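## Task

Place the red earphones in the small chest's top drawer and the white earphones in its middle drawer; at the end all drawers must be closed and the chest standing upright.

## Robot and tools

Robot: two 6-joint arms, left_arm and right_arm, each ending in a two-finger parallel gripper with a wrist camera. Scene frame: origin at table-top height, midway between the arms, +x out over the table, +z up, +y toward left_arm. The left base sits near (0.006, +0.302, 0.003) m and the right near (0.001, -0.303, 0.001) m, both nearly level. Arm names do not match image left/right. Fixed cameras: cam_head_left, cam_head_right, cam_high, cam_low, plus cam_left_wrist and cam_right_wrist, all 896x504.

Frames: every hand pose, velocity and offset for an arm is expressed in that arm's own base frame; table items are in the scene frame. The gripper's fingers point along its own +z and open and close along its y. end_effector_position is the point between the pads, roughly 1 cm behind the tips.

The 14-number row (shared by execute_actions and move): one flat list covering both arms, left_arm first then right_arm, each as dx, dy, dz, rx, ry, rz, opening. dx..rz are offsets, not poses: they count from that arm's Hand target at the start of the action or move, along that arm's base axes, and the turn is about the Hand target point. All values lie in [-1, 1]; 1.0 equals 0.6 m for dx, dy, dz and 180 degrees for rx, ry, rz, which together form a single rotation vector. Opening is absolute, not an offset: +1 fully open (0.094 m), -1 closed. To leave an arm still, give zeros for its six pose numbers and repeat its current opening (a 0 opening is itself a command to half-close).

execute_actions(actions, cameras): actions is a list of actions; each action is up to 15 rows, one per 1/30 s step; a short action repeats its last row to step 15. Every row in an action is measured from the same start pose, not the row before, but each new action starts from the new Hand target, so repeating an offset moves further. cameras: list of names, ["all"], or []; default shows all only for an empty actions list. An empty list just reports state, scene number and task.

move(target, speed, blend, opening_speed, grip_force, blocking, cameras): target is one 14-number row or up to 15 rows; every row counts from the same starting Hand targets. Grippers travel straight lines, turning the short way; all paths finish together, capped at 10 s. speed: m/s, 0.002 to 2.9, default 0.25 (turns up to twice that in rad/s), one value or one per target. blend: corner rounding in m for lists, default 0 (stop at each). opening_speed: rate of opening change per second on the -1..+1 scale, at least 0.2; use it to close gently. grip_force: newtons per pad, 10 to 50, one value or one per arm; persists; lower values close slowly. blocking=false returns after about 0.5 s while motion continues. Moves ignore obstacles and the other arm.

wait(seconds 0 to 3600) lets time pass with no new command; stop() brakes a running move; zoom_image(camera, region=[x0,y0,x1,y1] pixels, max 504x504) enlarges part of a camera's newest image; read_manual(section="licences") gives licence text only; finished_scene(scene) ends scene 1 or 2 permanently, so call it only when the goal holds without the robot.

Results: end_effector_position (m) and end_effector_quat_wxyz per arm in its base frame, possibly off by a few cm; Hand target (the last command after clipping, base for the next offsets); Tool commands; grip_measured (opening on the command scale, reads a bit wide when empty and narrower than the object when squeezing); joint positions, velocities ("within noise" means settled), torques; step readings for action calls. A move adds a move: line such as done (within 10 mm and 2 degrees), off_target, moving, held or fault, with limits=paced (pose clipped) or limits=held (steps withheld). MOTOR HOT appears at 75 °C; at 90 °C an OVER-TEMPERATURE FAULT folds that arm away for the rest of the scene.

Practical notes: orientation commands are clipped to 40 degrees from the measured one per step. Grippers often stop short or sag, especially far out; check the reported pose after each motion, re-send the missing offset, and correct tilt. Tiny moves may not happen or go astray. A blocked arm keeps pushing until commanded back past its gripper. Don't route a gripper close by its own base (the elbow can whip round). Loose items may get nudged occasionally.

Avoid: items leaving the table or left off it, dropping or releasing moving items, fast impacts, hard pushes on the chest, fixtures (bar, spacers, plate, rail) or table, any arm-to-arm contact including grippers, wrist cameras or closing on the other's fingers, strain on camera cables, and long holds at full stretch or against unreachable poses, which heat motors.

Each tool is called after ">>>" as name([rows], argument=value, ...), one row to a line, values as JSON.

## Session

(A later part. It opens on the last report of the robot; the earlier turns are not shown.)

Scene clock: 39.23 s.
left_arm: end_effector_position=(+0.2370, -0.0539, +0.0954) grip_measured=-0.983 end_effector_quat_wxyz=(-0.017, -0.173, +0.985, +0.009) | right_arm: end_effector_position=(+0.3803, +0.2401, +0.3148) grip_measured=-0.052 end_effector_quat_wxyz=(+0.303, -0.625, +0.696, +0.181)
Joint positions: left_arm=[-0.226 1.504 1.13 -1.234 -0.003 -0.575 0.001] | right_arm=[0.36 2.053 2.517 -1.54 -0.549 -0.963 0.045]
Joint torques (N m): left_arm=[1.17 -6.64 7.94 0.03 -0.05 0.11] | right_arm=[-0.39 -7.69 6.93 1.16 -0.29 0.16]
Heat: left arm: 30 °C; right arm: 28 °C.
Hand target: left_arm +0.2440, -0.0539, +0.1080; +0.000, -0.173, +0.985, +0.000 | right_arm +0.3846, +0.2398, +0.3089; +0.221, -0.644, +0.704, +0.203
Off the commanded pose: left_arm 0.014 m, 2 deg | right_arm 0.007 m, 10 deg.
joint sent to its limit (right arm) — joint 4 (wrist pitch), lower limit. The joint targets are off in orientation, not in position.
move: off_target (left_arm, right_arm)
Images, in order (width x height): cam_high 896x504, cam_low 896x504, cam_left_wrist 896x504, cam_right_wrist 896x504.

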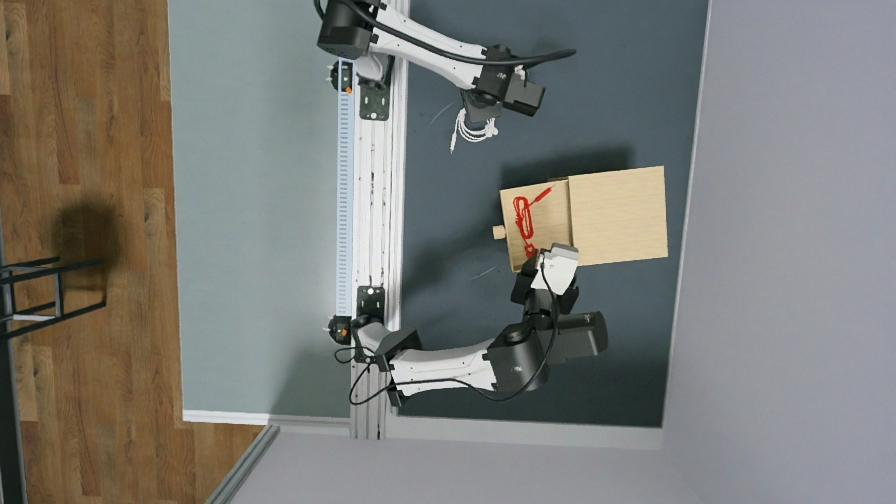

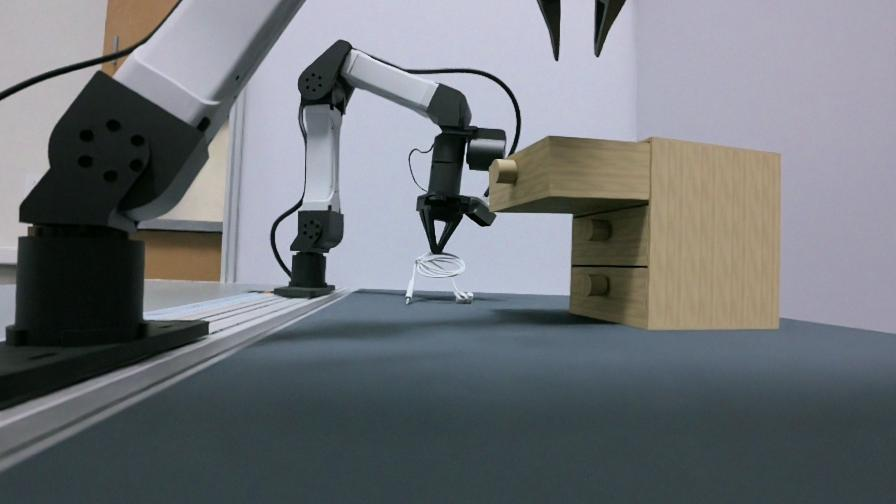

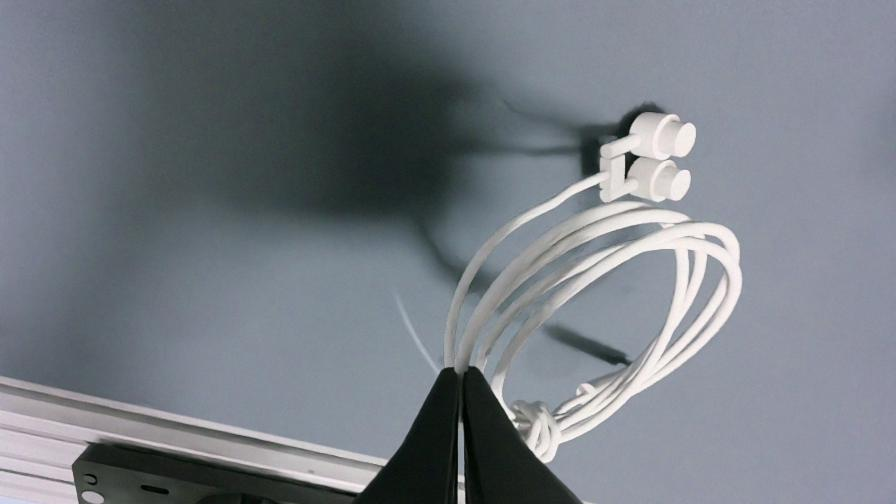

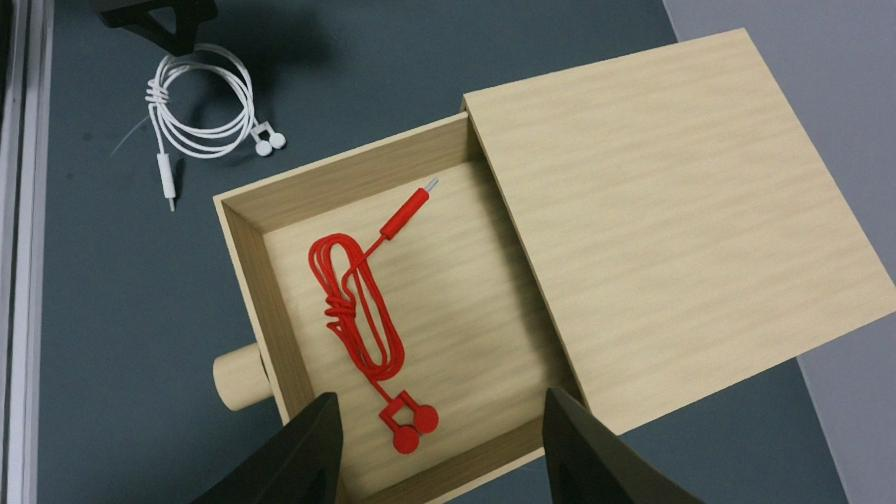

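>>> move([
  [0.0217, -0.0384, 0.1433, 0.0194, -0.0726, -0.0157, -1.0, -0.1743, -0.033, -0.0148, 0.0991, -0.0904, -0.1954, -1.0],
  [0.0433, -0.0768, 0.2867, 0.0646, -0.2419, -0.0522, -1.0, -0.2327, 0.042, -0.0982, 0.1982, -0.1807, -0.3908, -1.0],
  [0.0433, -0.0768, 0.2867, 0.0646, -0.2419, -0.0522, -1.0, -0.222, 0.0512, -0.2232, 0.1982, -0.1807, -0.3908, -1.0],
], speed=0.35, blend=[0.03, 0.02, 0], cameras=["cam_left_wrist", "cam_right_wrist", "cam_low", "cam_high"])

Scene clock: 44.37 s.
left_arm: end_effector_position=(+0.2663, -0.0986, +0.2675) grip_measured=-0.983 end_effector_quat_wxyz=(+0.359, -0.078, +0.929, +0.041) | right_arm: end_effector_position=(+0.2523, +0.2721, +0.1831) grip_measured=-0.994 end_effector_quat_wxyz=(+0.641, -0.065, +0.762, +0.070)
Joint positions: left_arm=[-0.677 1.205 1.372 -1.211 -0.543 -0.694 0.001] | right_arm=[1.233 1.385 0.573 0.486 1.015 0.303 0]
Joint torques (N m): left_arm=[-0.25 -4.1 6.58 1.58 -0.7 0.07] | right_arm=[0.76 -3.75 4.77 2.13 0.32 -0.01]
Heat: left arm: 31 °C; right arm: 28 °C.
Hand target: left_arm +0.2700, -0.0999, +0.2801; +0.382, -0.081, +0.920, +0.033 | right_arm +0.2515, +0.2706, +0.1750; +0.640, -0.070, +0.763, +0.059
Off the commanded pose: left_arm 0.013 m, 3 deg | right_arm 0.008 m, 1 deg.
move: off_target (left_arm)
Images, in order (width x height): cam_high 896x504, cam_low 896x504, cam_left_wrist 896x504, cam_right_wrist 896x504.

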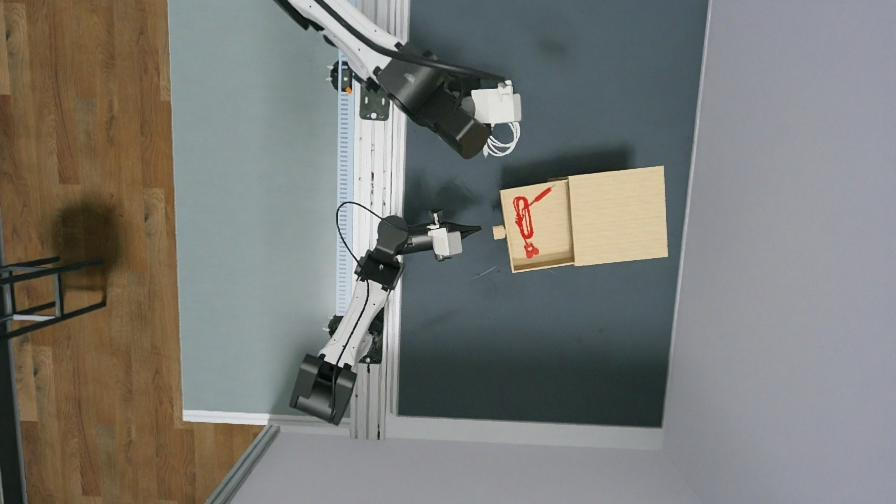

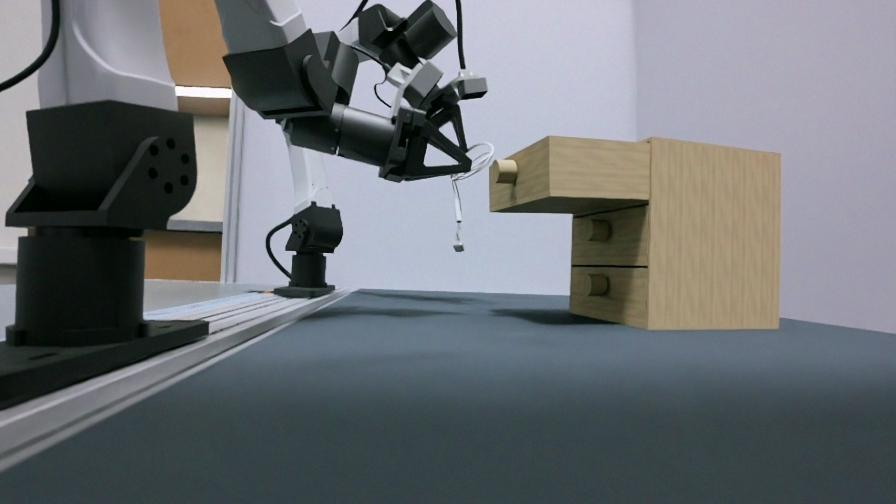

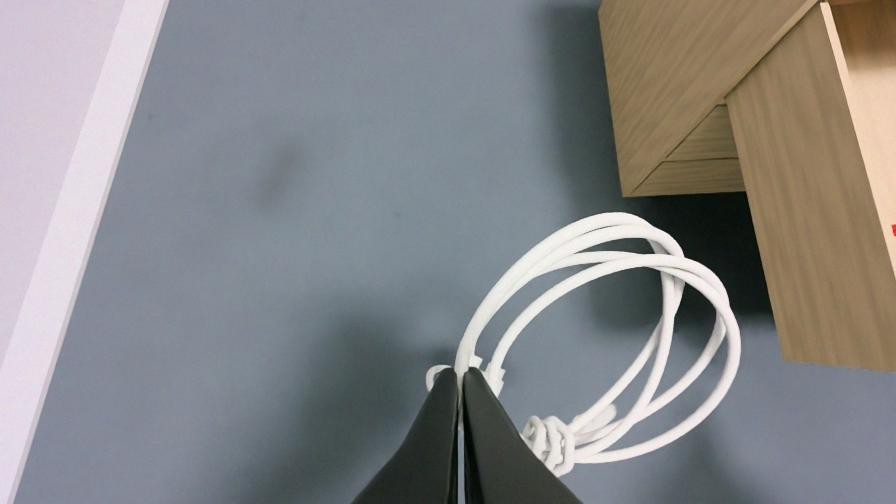

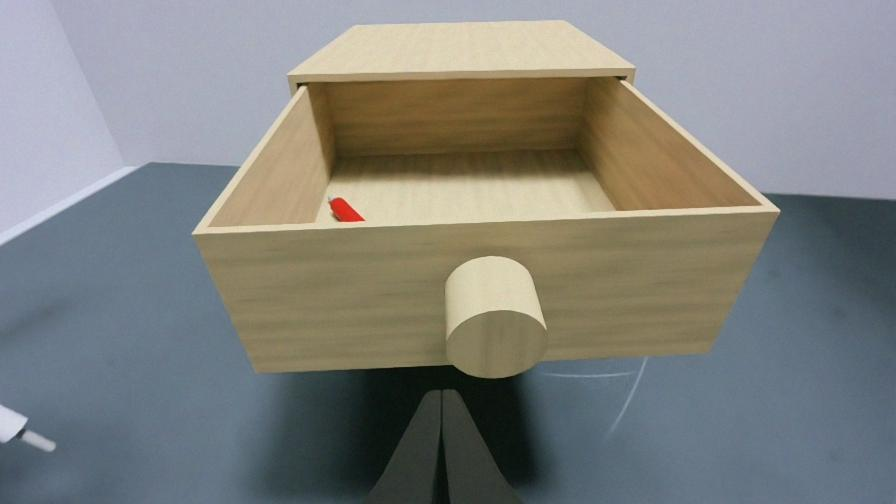

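>>> move([
  [0, 0, 0, 0, 0, 0, -1.0, 0.0137, -0.0217, -0.0118, 0, 0, 0.0022, -1.0],
  [0, 0, 0, 0, 0, 0, -1.0, 0.2228, 0.0202, -0.0118, 0, 0, 0.0022, -1.0],
], speed=[0.12, 0.13], blend=[0.005, 0], cameras=["cam_right_wrist", "cam_high"])

Scene clock: 47.67 s.
left_arm: end_effector_position=(+0.2663, -0.0986, +0.2675) grip_measured=-0.983 end_effector_quat_wxyz=(+0.359, -0.078, +0.929, +0.041) | right_arm: end_effector_position=(+0.3788, +0.2703, +0.1639) grip_measured=-0.994 end_effector_quat_wxyz=(+0.636, -0.065, +0.768, +0.045)
Joint positions: left_arm=[-0.677 1.205 1.372 -1.211 -0.543 -0.694 0.001] | right_arm=[0.86 1.707 0.775 0.687 0.691 0.144 0]
Joint torques (N m): left_arm=[-0.25 -4.1 6.57 1.58 -0.7 0.07] | right_arm=[0.13 -5.74 8.7 2.37 -0.17 -0.03]
Heat: left arm: 31 °C; right arm: 29 °C.
Hand target: left_arm +0.2700, -0.0999, +0.2800; +0.382, -0.081, +0.920, +0.033 | right_arm +0.3852, +0.2826, +0.1680; +0.640, -0.073, +0.762, +0.061
Off the commanded pose: left_arm 0.013 m, 3 deg | right_arm 0.014 m, 2 deg.
move: off_target (right_arm)
Images, in order (width x height): cam_high 896x504, cam_right_wrist 896x504.

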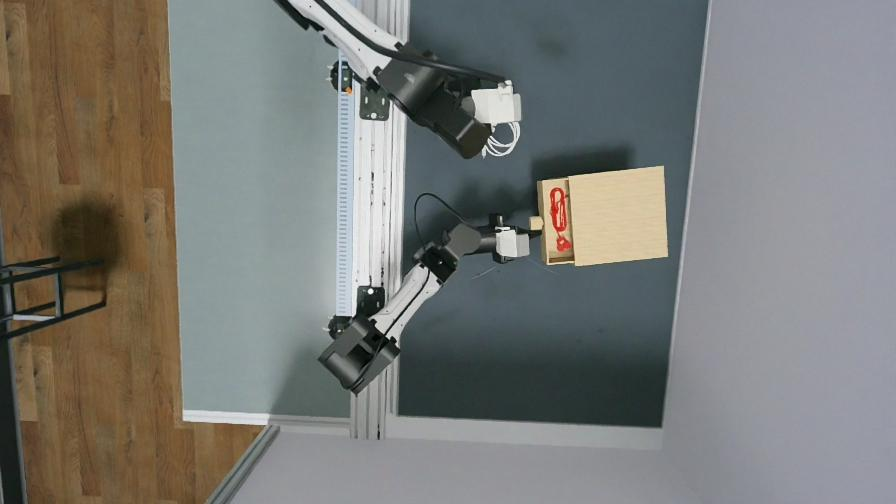

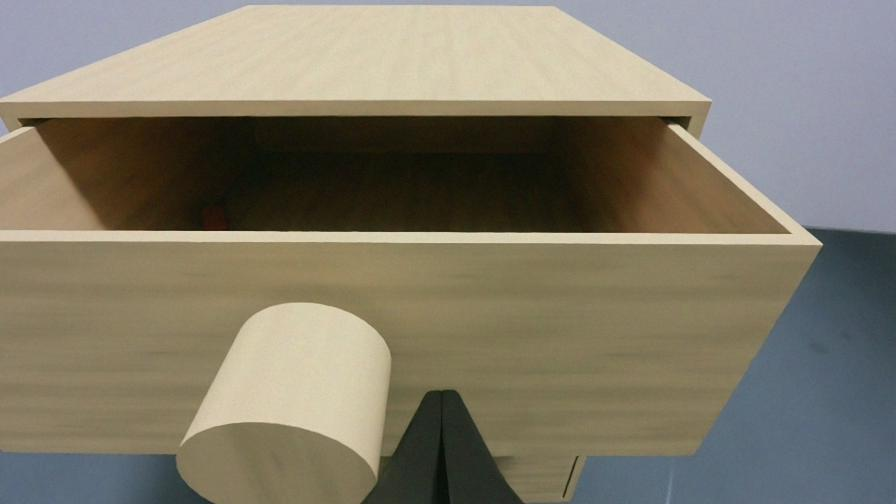

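>>> move(target=[0, 0, 0, 0, 0, 0, -1.0, 0.1127, 0.0245, 0, 0, 0, 0, -1.0], speed=0.1, cameras=["cam_right_wrist", "cam_high", "cam_low"])

Scene clock: 50.87 s.
left_arm: end_effector_position=(+0.2663, -0.0986, +0.2675) grip_measured=-0.983 end_effector_quat_wxyz=(+0.359, -0.078, +0.929, +0.041) | right_arm: end_effector_position=(+0.4423, +0.2837, +0.1664) grip_measured=-0.994 end_effector_quat_wxyz=(+0.639, -0.059, +0.766, +0.042)
Joint positions: left_arm=[-0.677 1.205 1.372 -1.211 -0.543 -0.694 0.001] | right_arm=[0.761 1.887 1.006 0.661 0.608 0.115 0]
Joint torques (N m): left_arm=[-0.27 -4.1 6.58 1.58 -0.7 0.07] | right_arm=[-0.64 -6.87 10.06 2.26 -0.38 -0.03]
Heat: left arm: 31 °C; right arm: 29 °C.
Hand target: left_arm +0.2700, -0.0999, +0.2800; +0.382, -0.081, +0.920, +0.033 | right_arm +0.4529, +0.2973, +0.1679; +0.640, -0.073, +0.762, +0.061
Off the commanded pose: left_arm 0.013 m, 3 deg | right_arm 0.017 m, 3 deg.
move: off_target (right_arm)
Images, in order (width x height): cam_high 896x504, cam_low 896x504, cam_right_wrist 896x504.

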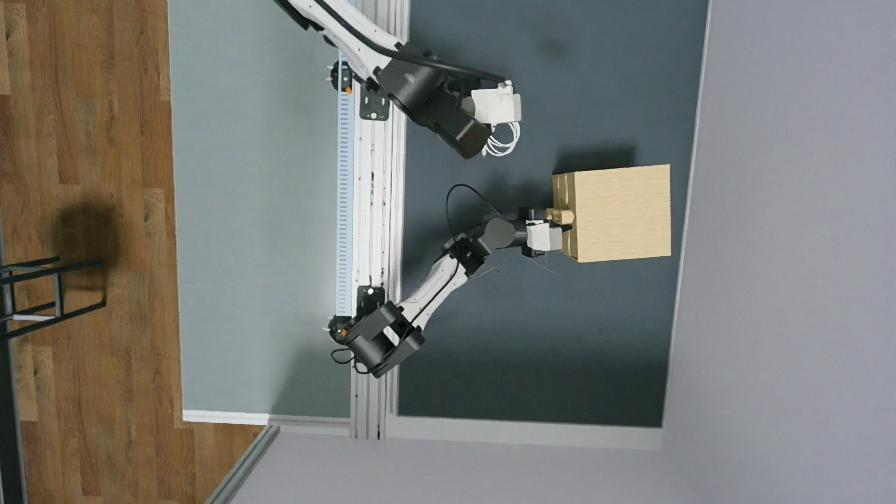

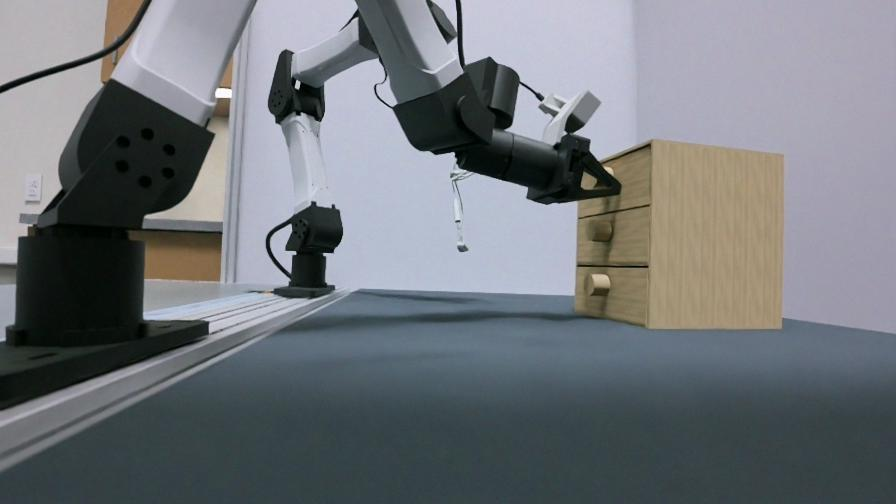

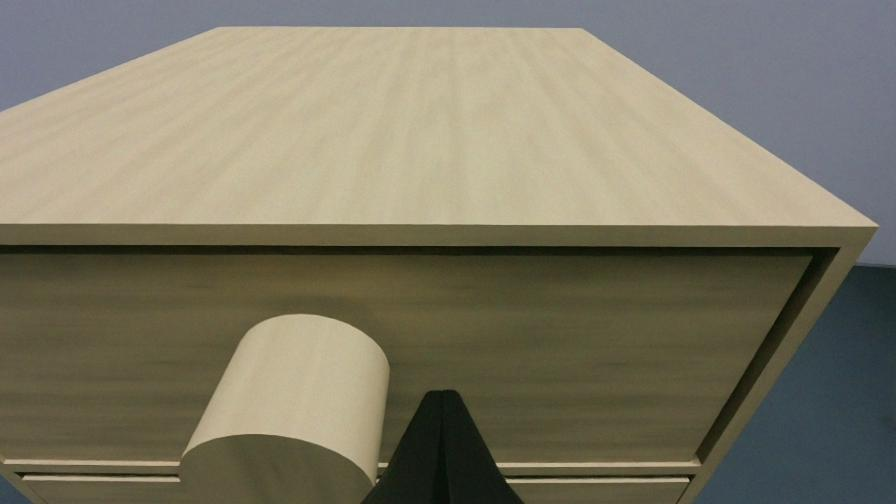

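>>> move([
  [0, 0, 0, 0, 0, 0, -1.0, -0.1063, -0.0207, 0, 0, 0, 0, -1.0],
  [0, 0, 0, 0, 0, 0, -1.0, -0.145, -0.0033, -0.089, 0, 0, 0, 0.277],
], speed=[0.15, 0.2], blend=[0.01, 0], cameras=["cam_right_wrist", "cam_low"])

Scene clock: 55.60 s.
left_arm: end_effector_position=(+0.2663, -0.0986, +0.2675) grip_measured=-0.983 end_effector_quat_wxyz=(+0.359, -0.078, +0.929, +0.041) | right_arm: end_effector_position=(+0.3678, +0.2978, +0.1274) grip_measured=+0.274 end_effector_quat_wxyz=(+0.645, -0.071, +0.757, +0.070)
Joint positions: left_arm=[-0.677 1.205 1.372 -1.211 -0.543 -0.694 0.001] | right_arm=[0.923 1.872 0.746 0.916 0.71 0.151 0.06]
Joint velocities: left_arm=[within noise] | right_arm=[-0.002 0.012 0.002 0.022 -0.037 -0.154 0.001]
Joint torques (N m): left_arm=[-0.24 -4.1 6.58 1.58 -0.7 0.07] | right_arm=[0.72 -6.53 3.89 2.33 0.25 0.11]
Heat: left arm: 32 °C; right arm: 29 °C.
Hand target: left_arm +0.2700, -0.0999, +0.2800; +0.382, -0.081, +0.920, +0.033 | right_arm +0.3658, +0.2953, +0.1143; +0.640, -0.073, +0.762, +0.061
Off the commanded pose: left_arm 0.013 m, 3 deg | right_arm 0.013 m, 1 deg.
move: off_target (right_arm); target 2's new opening was sent with right_arm's hand 0.013 m and 1 deg from that target
Images, in order (width x height): cam_low 896x504, cam_right_wrist 896x504.

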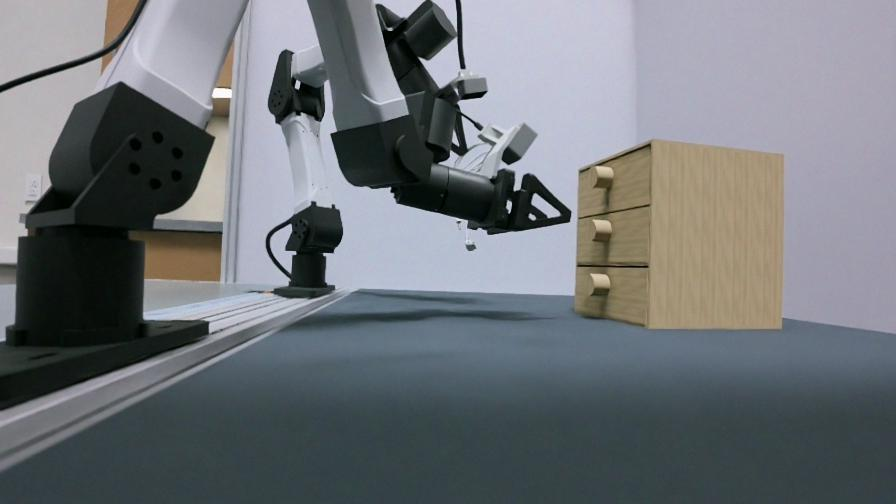

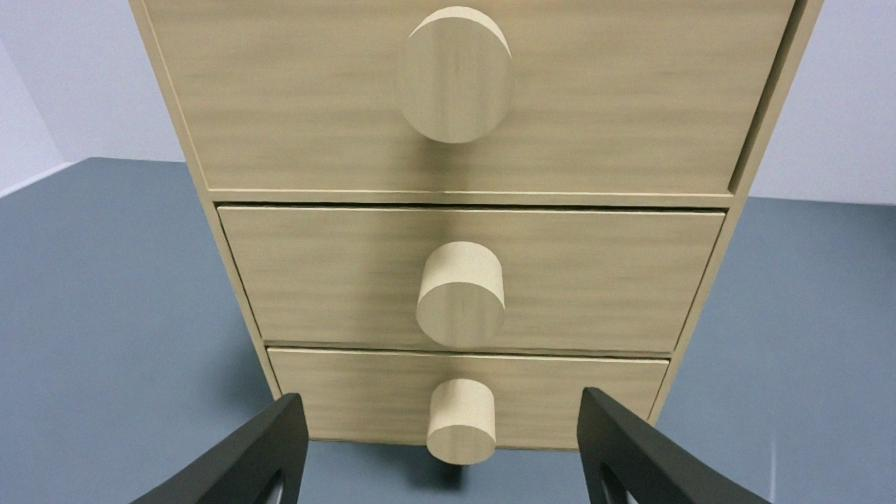

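>>> move(target=[0, 0, 0, 0, 0, 0, -1.0, 0.0833, 0.0233, -0.0067, 0, 0, 0, 0.277], speed=0.12, cameras=["cam_right_wrist"])

Scene clock: 57.47 s.
left_arm: end_effector_position=(+0.2663, -0.0986, +0.2675) grip_measured=-0.983 end_effector_quat_wxyz=(+0.359, -0.078, +0.929, +0.041) | right_arm: end_effector_position=(+0.4098, +0.3061, +0.1191) grip_measured=+0.275 end_effector_quat_wxyz=(+0.647, -0.064, +0.757, +0.067)
Joint positions: left_arm=[-0.677 1.205 1.372 -1.211 -0.543 -0.694 0.001] | right_arm=[0.85 2.001 0.888 0.917 0.652 0.137 0.06]
Joint torques (N m): left_arm=[-0.27 -4.1 6.58 1.58 -0.7 0.07] | right_arm=[-0.4 -7.47 7.43 1.99 0 0]
Heat: left arm: 32 °C; right arm: 29 °C.
Hand target: left_arm +0.2700, -0.0999, +0.2800; +0.382, -0.081, +0.920, +0.033 | right_arm +0.4158, +0.3093, +0.1104; +0.640, -0.073, +0.762, +0.061
Off the commanded pose: left_arm 0.013 m, 3 deg | right_arm 0.011 m, 2 deg.
move: off_target (right_arm)

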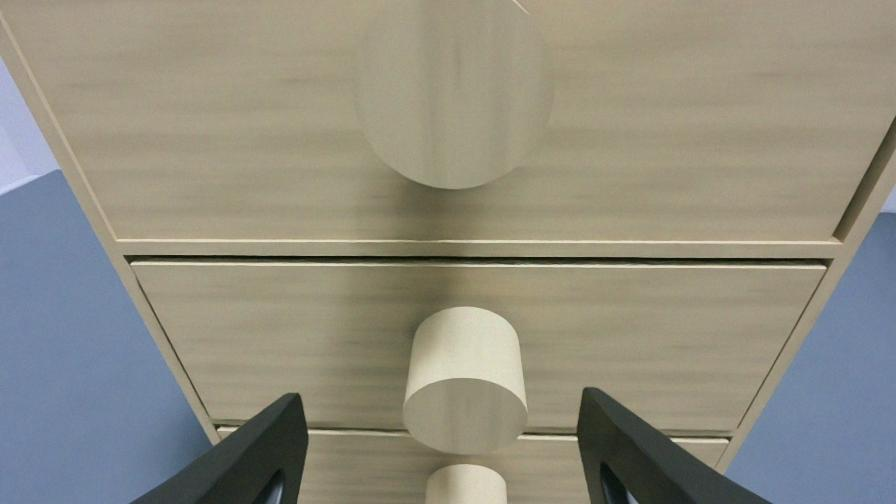

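>>> move([
  [0, 0, 0, 0, 0, 0, -1.0, 0.041, 0.0042, -0.005, 0, 0, 0, 0.277],
  [0, 0, 0, 0, 0, 0, -1.0, 0.041, 0.0042, -0.005, 0, 0, 0, -1.0],
  [0, 0, 0, 0, 0, 0, -1.0, -0.1877, -0.0423, -0.005, 0, 0, 0, -1.0],
], speed=[0.08, 0.08, 0.13], cameras=["cam_right_wrist", "cam_left_wrist", "cam_low", "cam_high"])

Scene clock: 61.30 s.
left_arm: end_effector_position=(+0.2663, -0.0986, +0.2675) grip_measured=-0.983 end_effector_quat_wxyz=(+0.359, -0.078, +0.929, +0.041) | right_arm: end_effector_position=(+0.3076, +0.2876, +0.1106) grip_measured=-0.433 end_effector_quat_wxyz=(+0.648, -0.067, +0.756, +0.066)
Joint positions: left_arm=[-0.677 1.205 1.372 -1.211 -0.543 -0.694 0.001] | right_arm=[1.073 1.825 0.565 1.024 0.868 0.194 0.027]
Joint torques (N m): left_arm=[-0.25 -4.11 6.6 1.58 -0.7 0.07] | right_arm=[0.9 -10.07 3.06 1.61 0.17 0.17]
Heat: left arm: 32 °C; right arm: 29 °C.
Hand target: left_arm +0.2700, -0.0999, +0.2800; +0.382, -0.081, +0.920, +0.033 | right_arm +0.3032, +0.2840, +0.1075; +0.640, -0.073, +0.762, +0.061
Off the commanded pose: left_arm 0.013 m, 3 deg | right_arm 0.007 m, 1 deg.
move: done; target 2's new opening was sent with right_arm's hand 0.012 m and 2 deg from that target
Images, in order (width x height): cam_high 896x504, cam_low 896x504, cam_left_wrist 896x504, cam_right_wrist 896x504.

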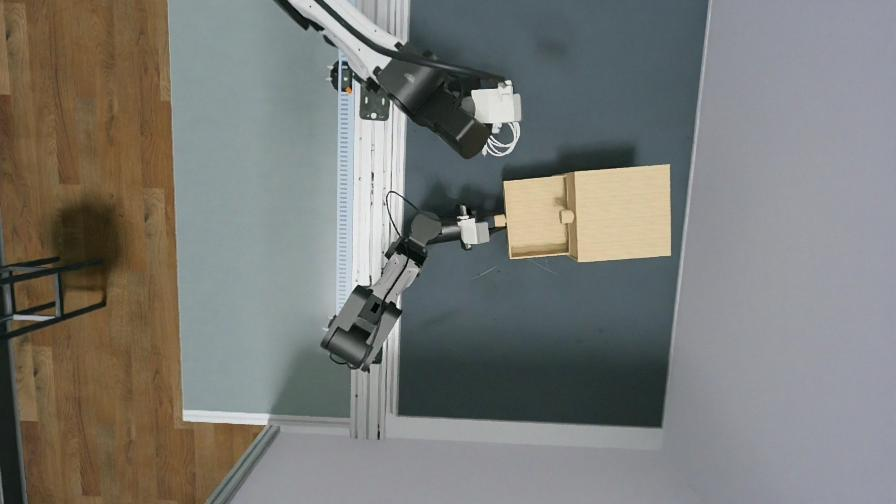

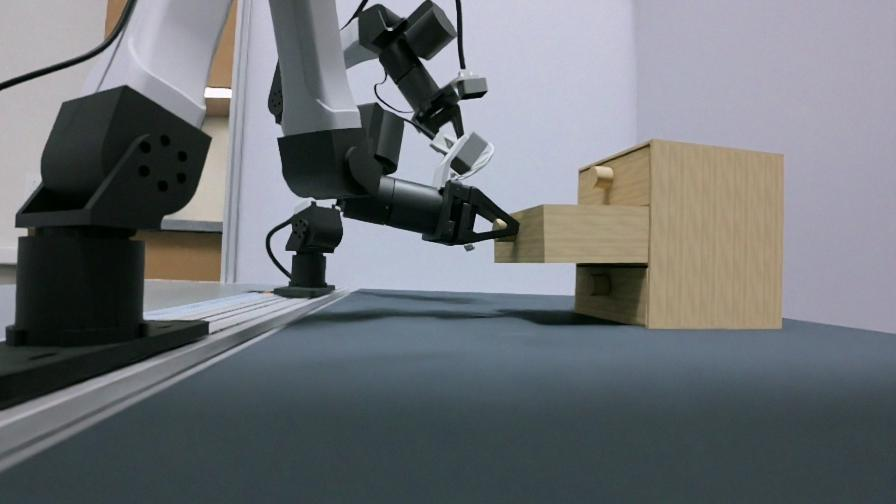

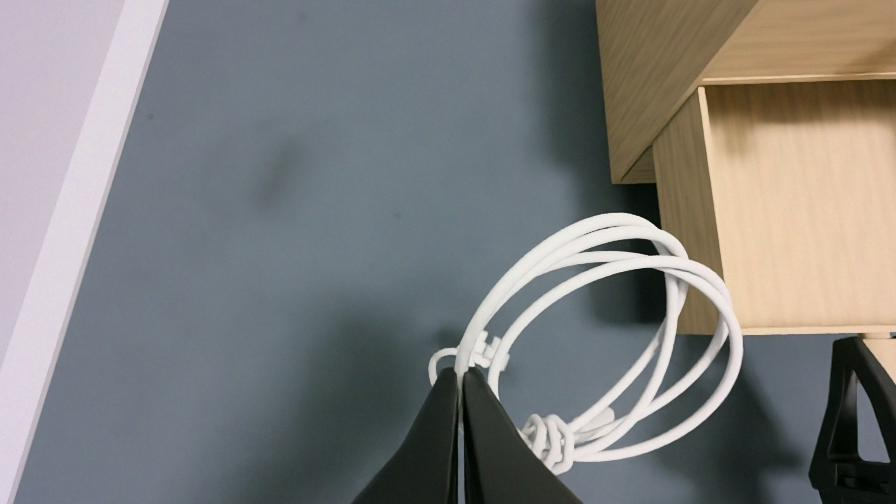

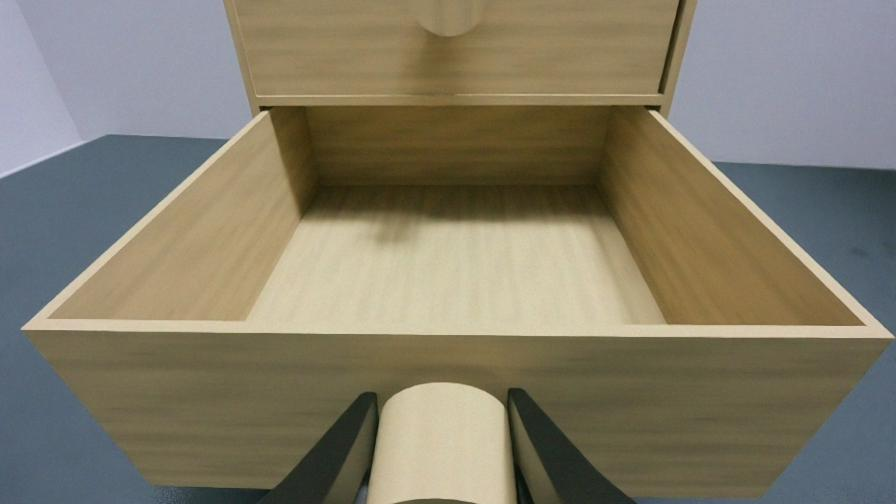

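>>> move([
  [0, 0, 0, 0, 0, 0, -1.0, 0, 0, 0, 0, 0, 0, 0.1],
  [0.0667, -0.1168, 0.0667, 0.0048, -0.0273, 0, -1.0, -0.0818, -0.0158, 0, 0, 0, 0, 0.1],
  [0.205, -0.2868, 0.075, 0.0097, -0.0547, 0, -1.0, 0.0947, -0.44, 0.1875, 0, 0, 0, 0.1],
], speed=[0.2, 0.2, 0.3], blend=[0, 0.01, 0], cameras=["cam_left_wrist", "cam_low", "cam_high", "cam_right_wrist"])

Scene clock: 67.87 s.
left_arm: end_effector_position=(+0.3920, -0.2700, +0.3137) grip_measured=-0.983 end_effector_quat_wxyz=(+0.446, -0.069, +0.891, +0.045) | right_arm: end_effector_position=(+0.3557, +0.0205, +0.2140) grip_measured=+0.098 end_effector_quat_wxyz=(+0.641, -0.068, +0.762, +0.061)
Joint positions: left_arm=[-0.858 1.992 2.267 -1.244 -0.761 -0.766 0.001] | right_arm=[-0.058 0.986 0.437 0.372 -0.238 -0.037 0.052]
Joint torques (N m): left_arm=[-0.29 -8.76 8.2 1.34 -0.82 -0.08] | right_arm=[-0.31 -1.59 9.74 2.15 -0.1 -0.02]
Heat: left arm: 32 °C; right arm: 29 °C.
Hand target: left_arm +0.3931, -0.2720, +0.3251; +0.461, -0.078, +0.883, +0.040 | right_arm +0.3600, +0.0200, +0.2201; +0.640, -0.073, +0.762, +0.061
Off the commanded pose: left_arm 0.012 m, 2 deg | right_arm 0.007 m, 1 deg.
move: off_target (left_arm)
Images, in order (width x height): cam_high 896x504, cam_low 896x504, cam_left_wrist 896x504, cam_right_wrist 896x504.

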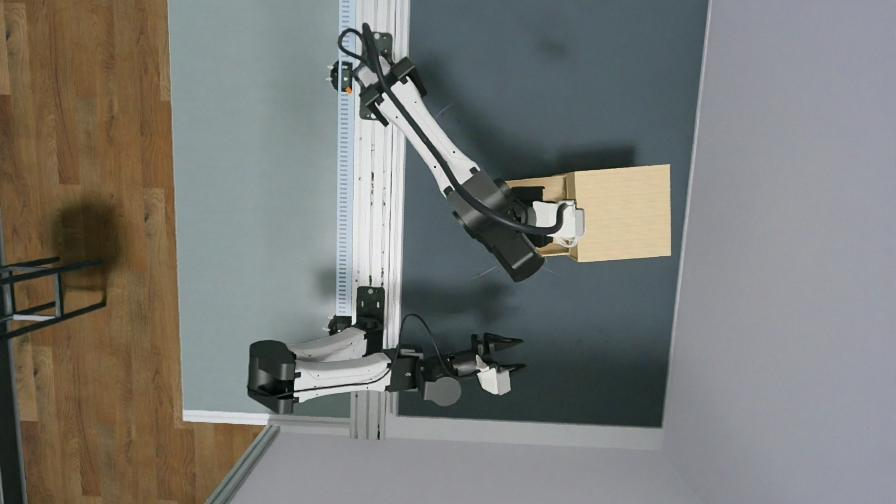

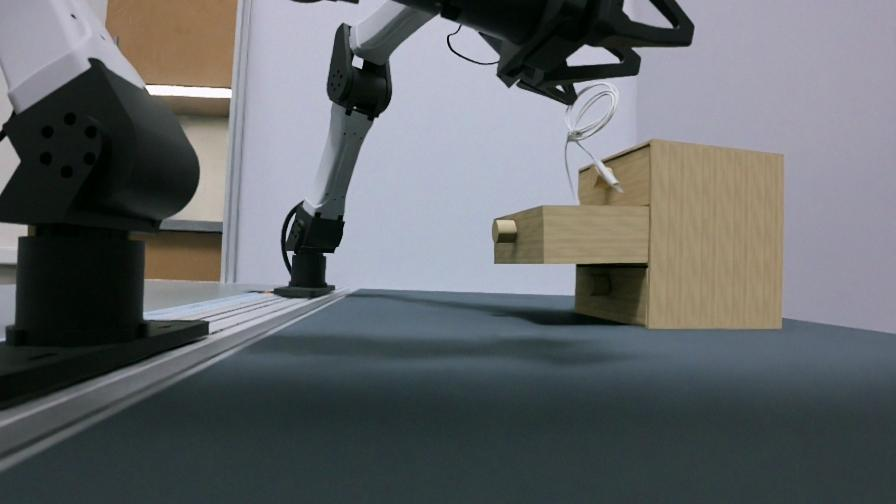

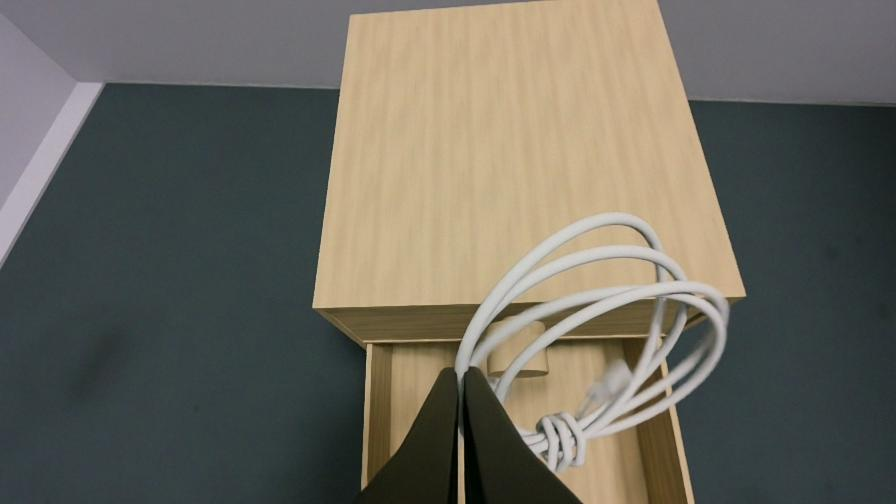

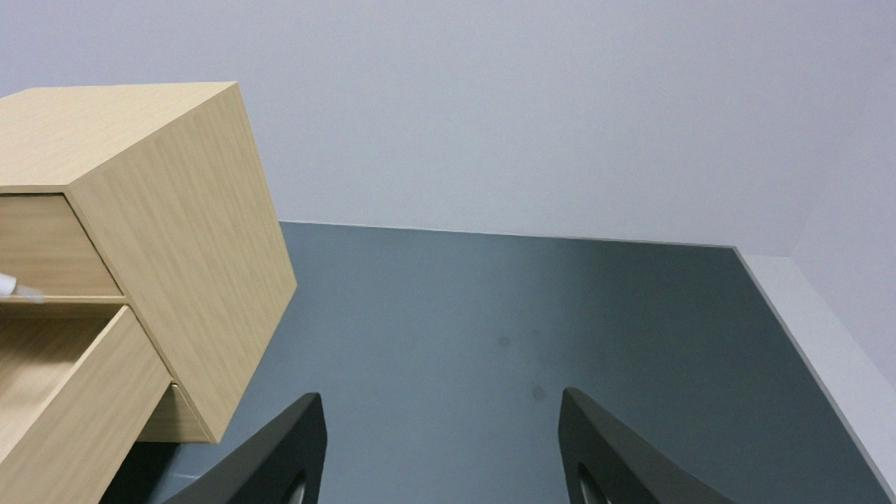

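>>> move([
  [0, 0, -0.2, -0.0048, 0.0273, 0, -1.0, 0, 0, 0, 0, 0, 0, 0.1],
  [0, 0, -0.3217, -0.0097, 0.0547, 0, -1.0, 0, 0, 0, 0, 0, 0, 0.1],
], speed=[0.15, 0.1], blend=[0.01, 0], cameras=["cam_left_wrist", "cam_low", "cam_high", "cam_right_wrist", "cam_head_right"])

Scene clock: 71.67 s.
left_arm: end_effector_position=(+0.3896, -0.2733, +0.1285) grip_measured=-0.983 end_effector_quat_wxyz=(+0.373, -0.067, +0.925, +0.043) | right_arm: end_effector_position=(+0.3555, +0.0208, +0.2134) grip_measured=+0.098 end_effector_quat_wxyz=(+0.640, -0.069, +0.763, +0.061)
Joint positions: left_arm=[-0.83 1.952 1.557 -0.705 -0.633 -0.818 0.001] | right_arm=[-0.058 0.986 0.437 0.37 -0.24 -0.038 0.052]
Joint torques (N m): left_arm=[0.94 -10.77 4.74 1.49 -0.54 -0.16] | right_arm=[-0.32 -1.62 9.74 2.15 -0.06 -0.01]
Heat: left arm: 32 °C; right arm: 31 °C.
Hand target: left_arm +0.3930, -0.2720, +0.1320; +0.382, -0.081, +0.920, +0.033 | right_arm +0.3600, +0.0200, +0.2200; +0.640, -0.073, +0.762, +0.061
Off the commanded pose: left_arm 0.005 m, 2 deg | right_arm 0.008 m, 0 deg.
move: done
Images, in order (width x height): cam_head_right 896x504, cam_high 896x504, cam_low 896x504, cam_left_wrist 896x504, cam_right_wrist 896x504.

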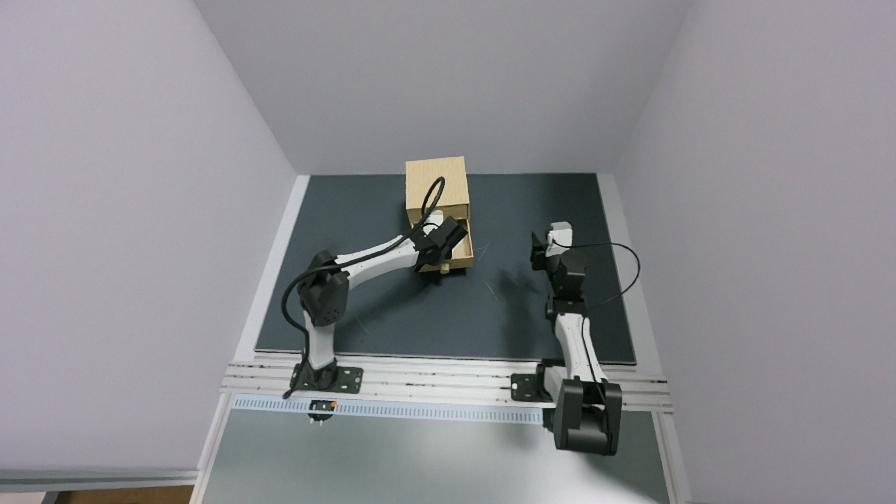

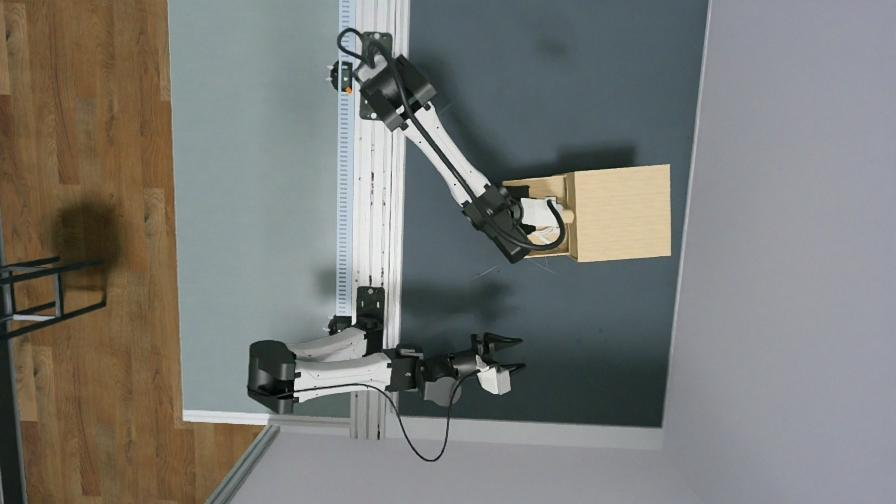

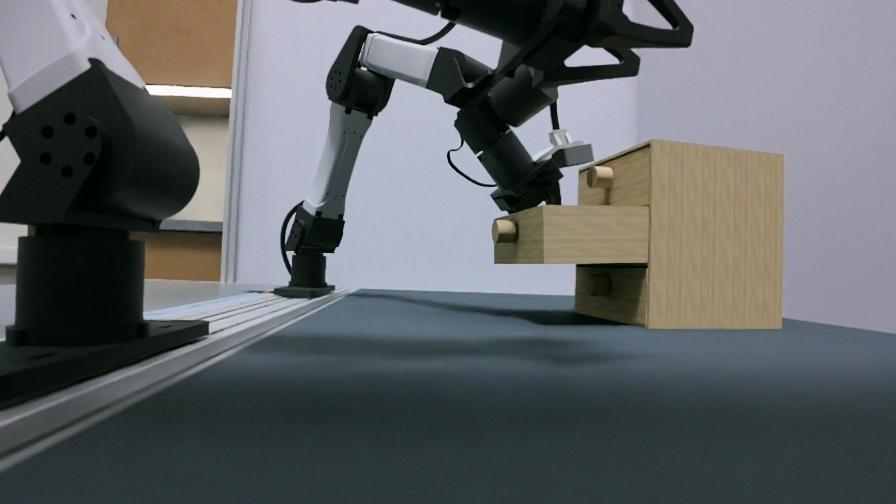

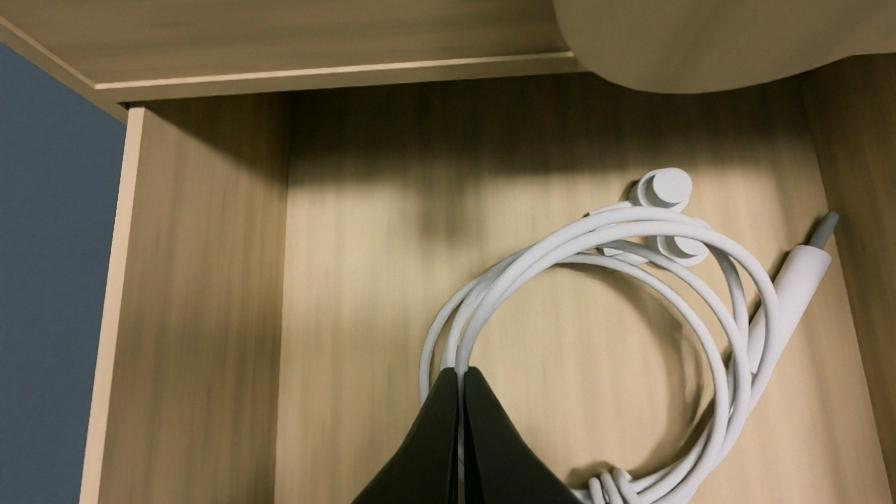

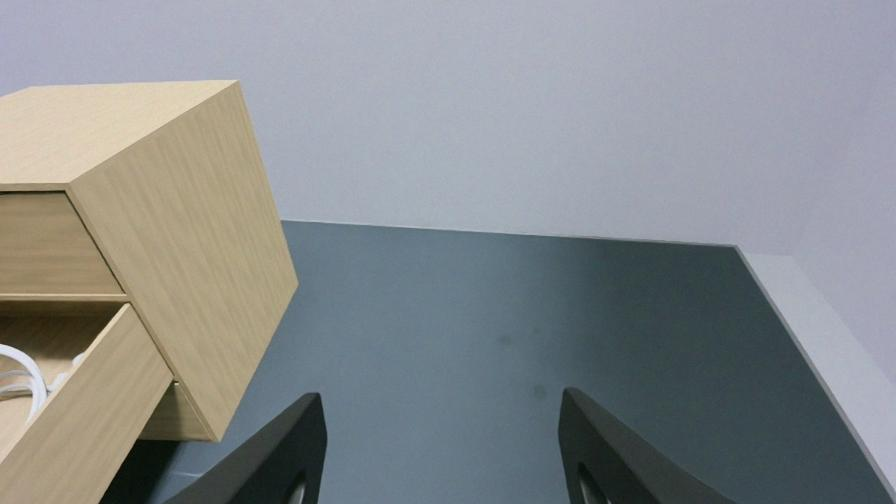

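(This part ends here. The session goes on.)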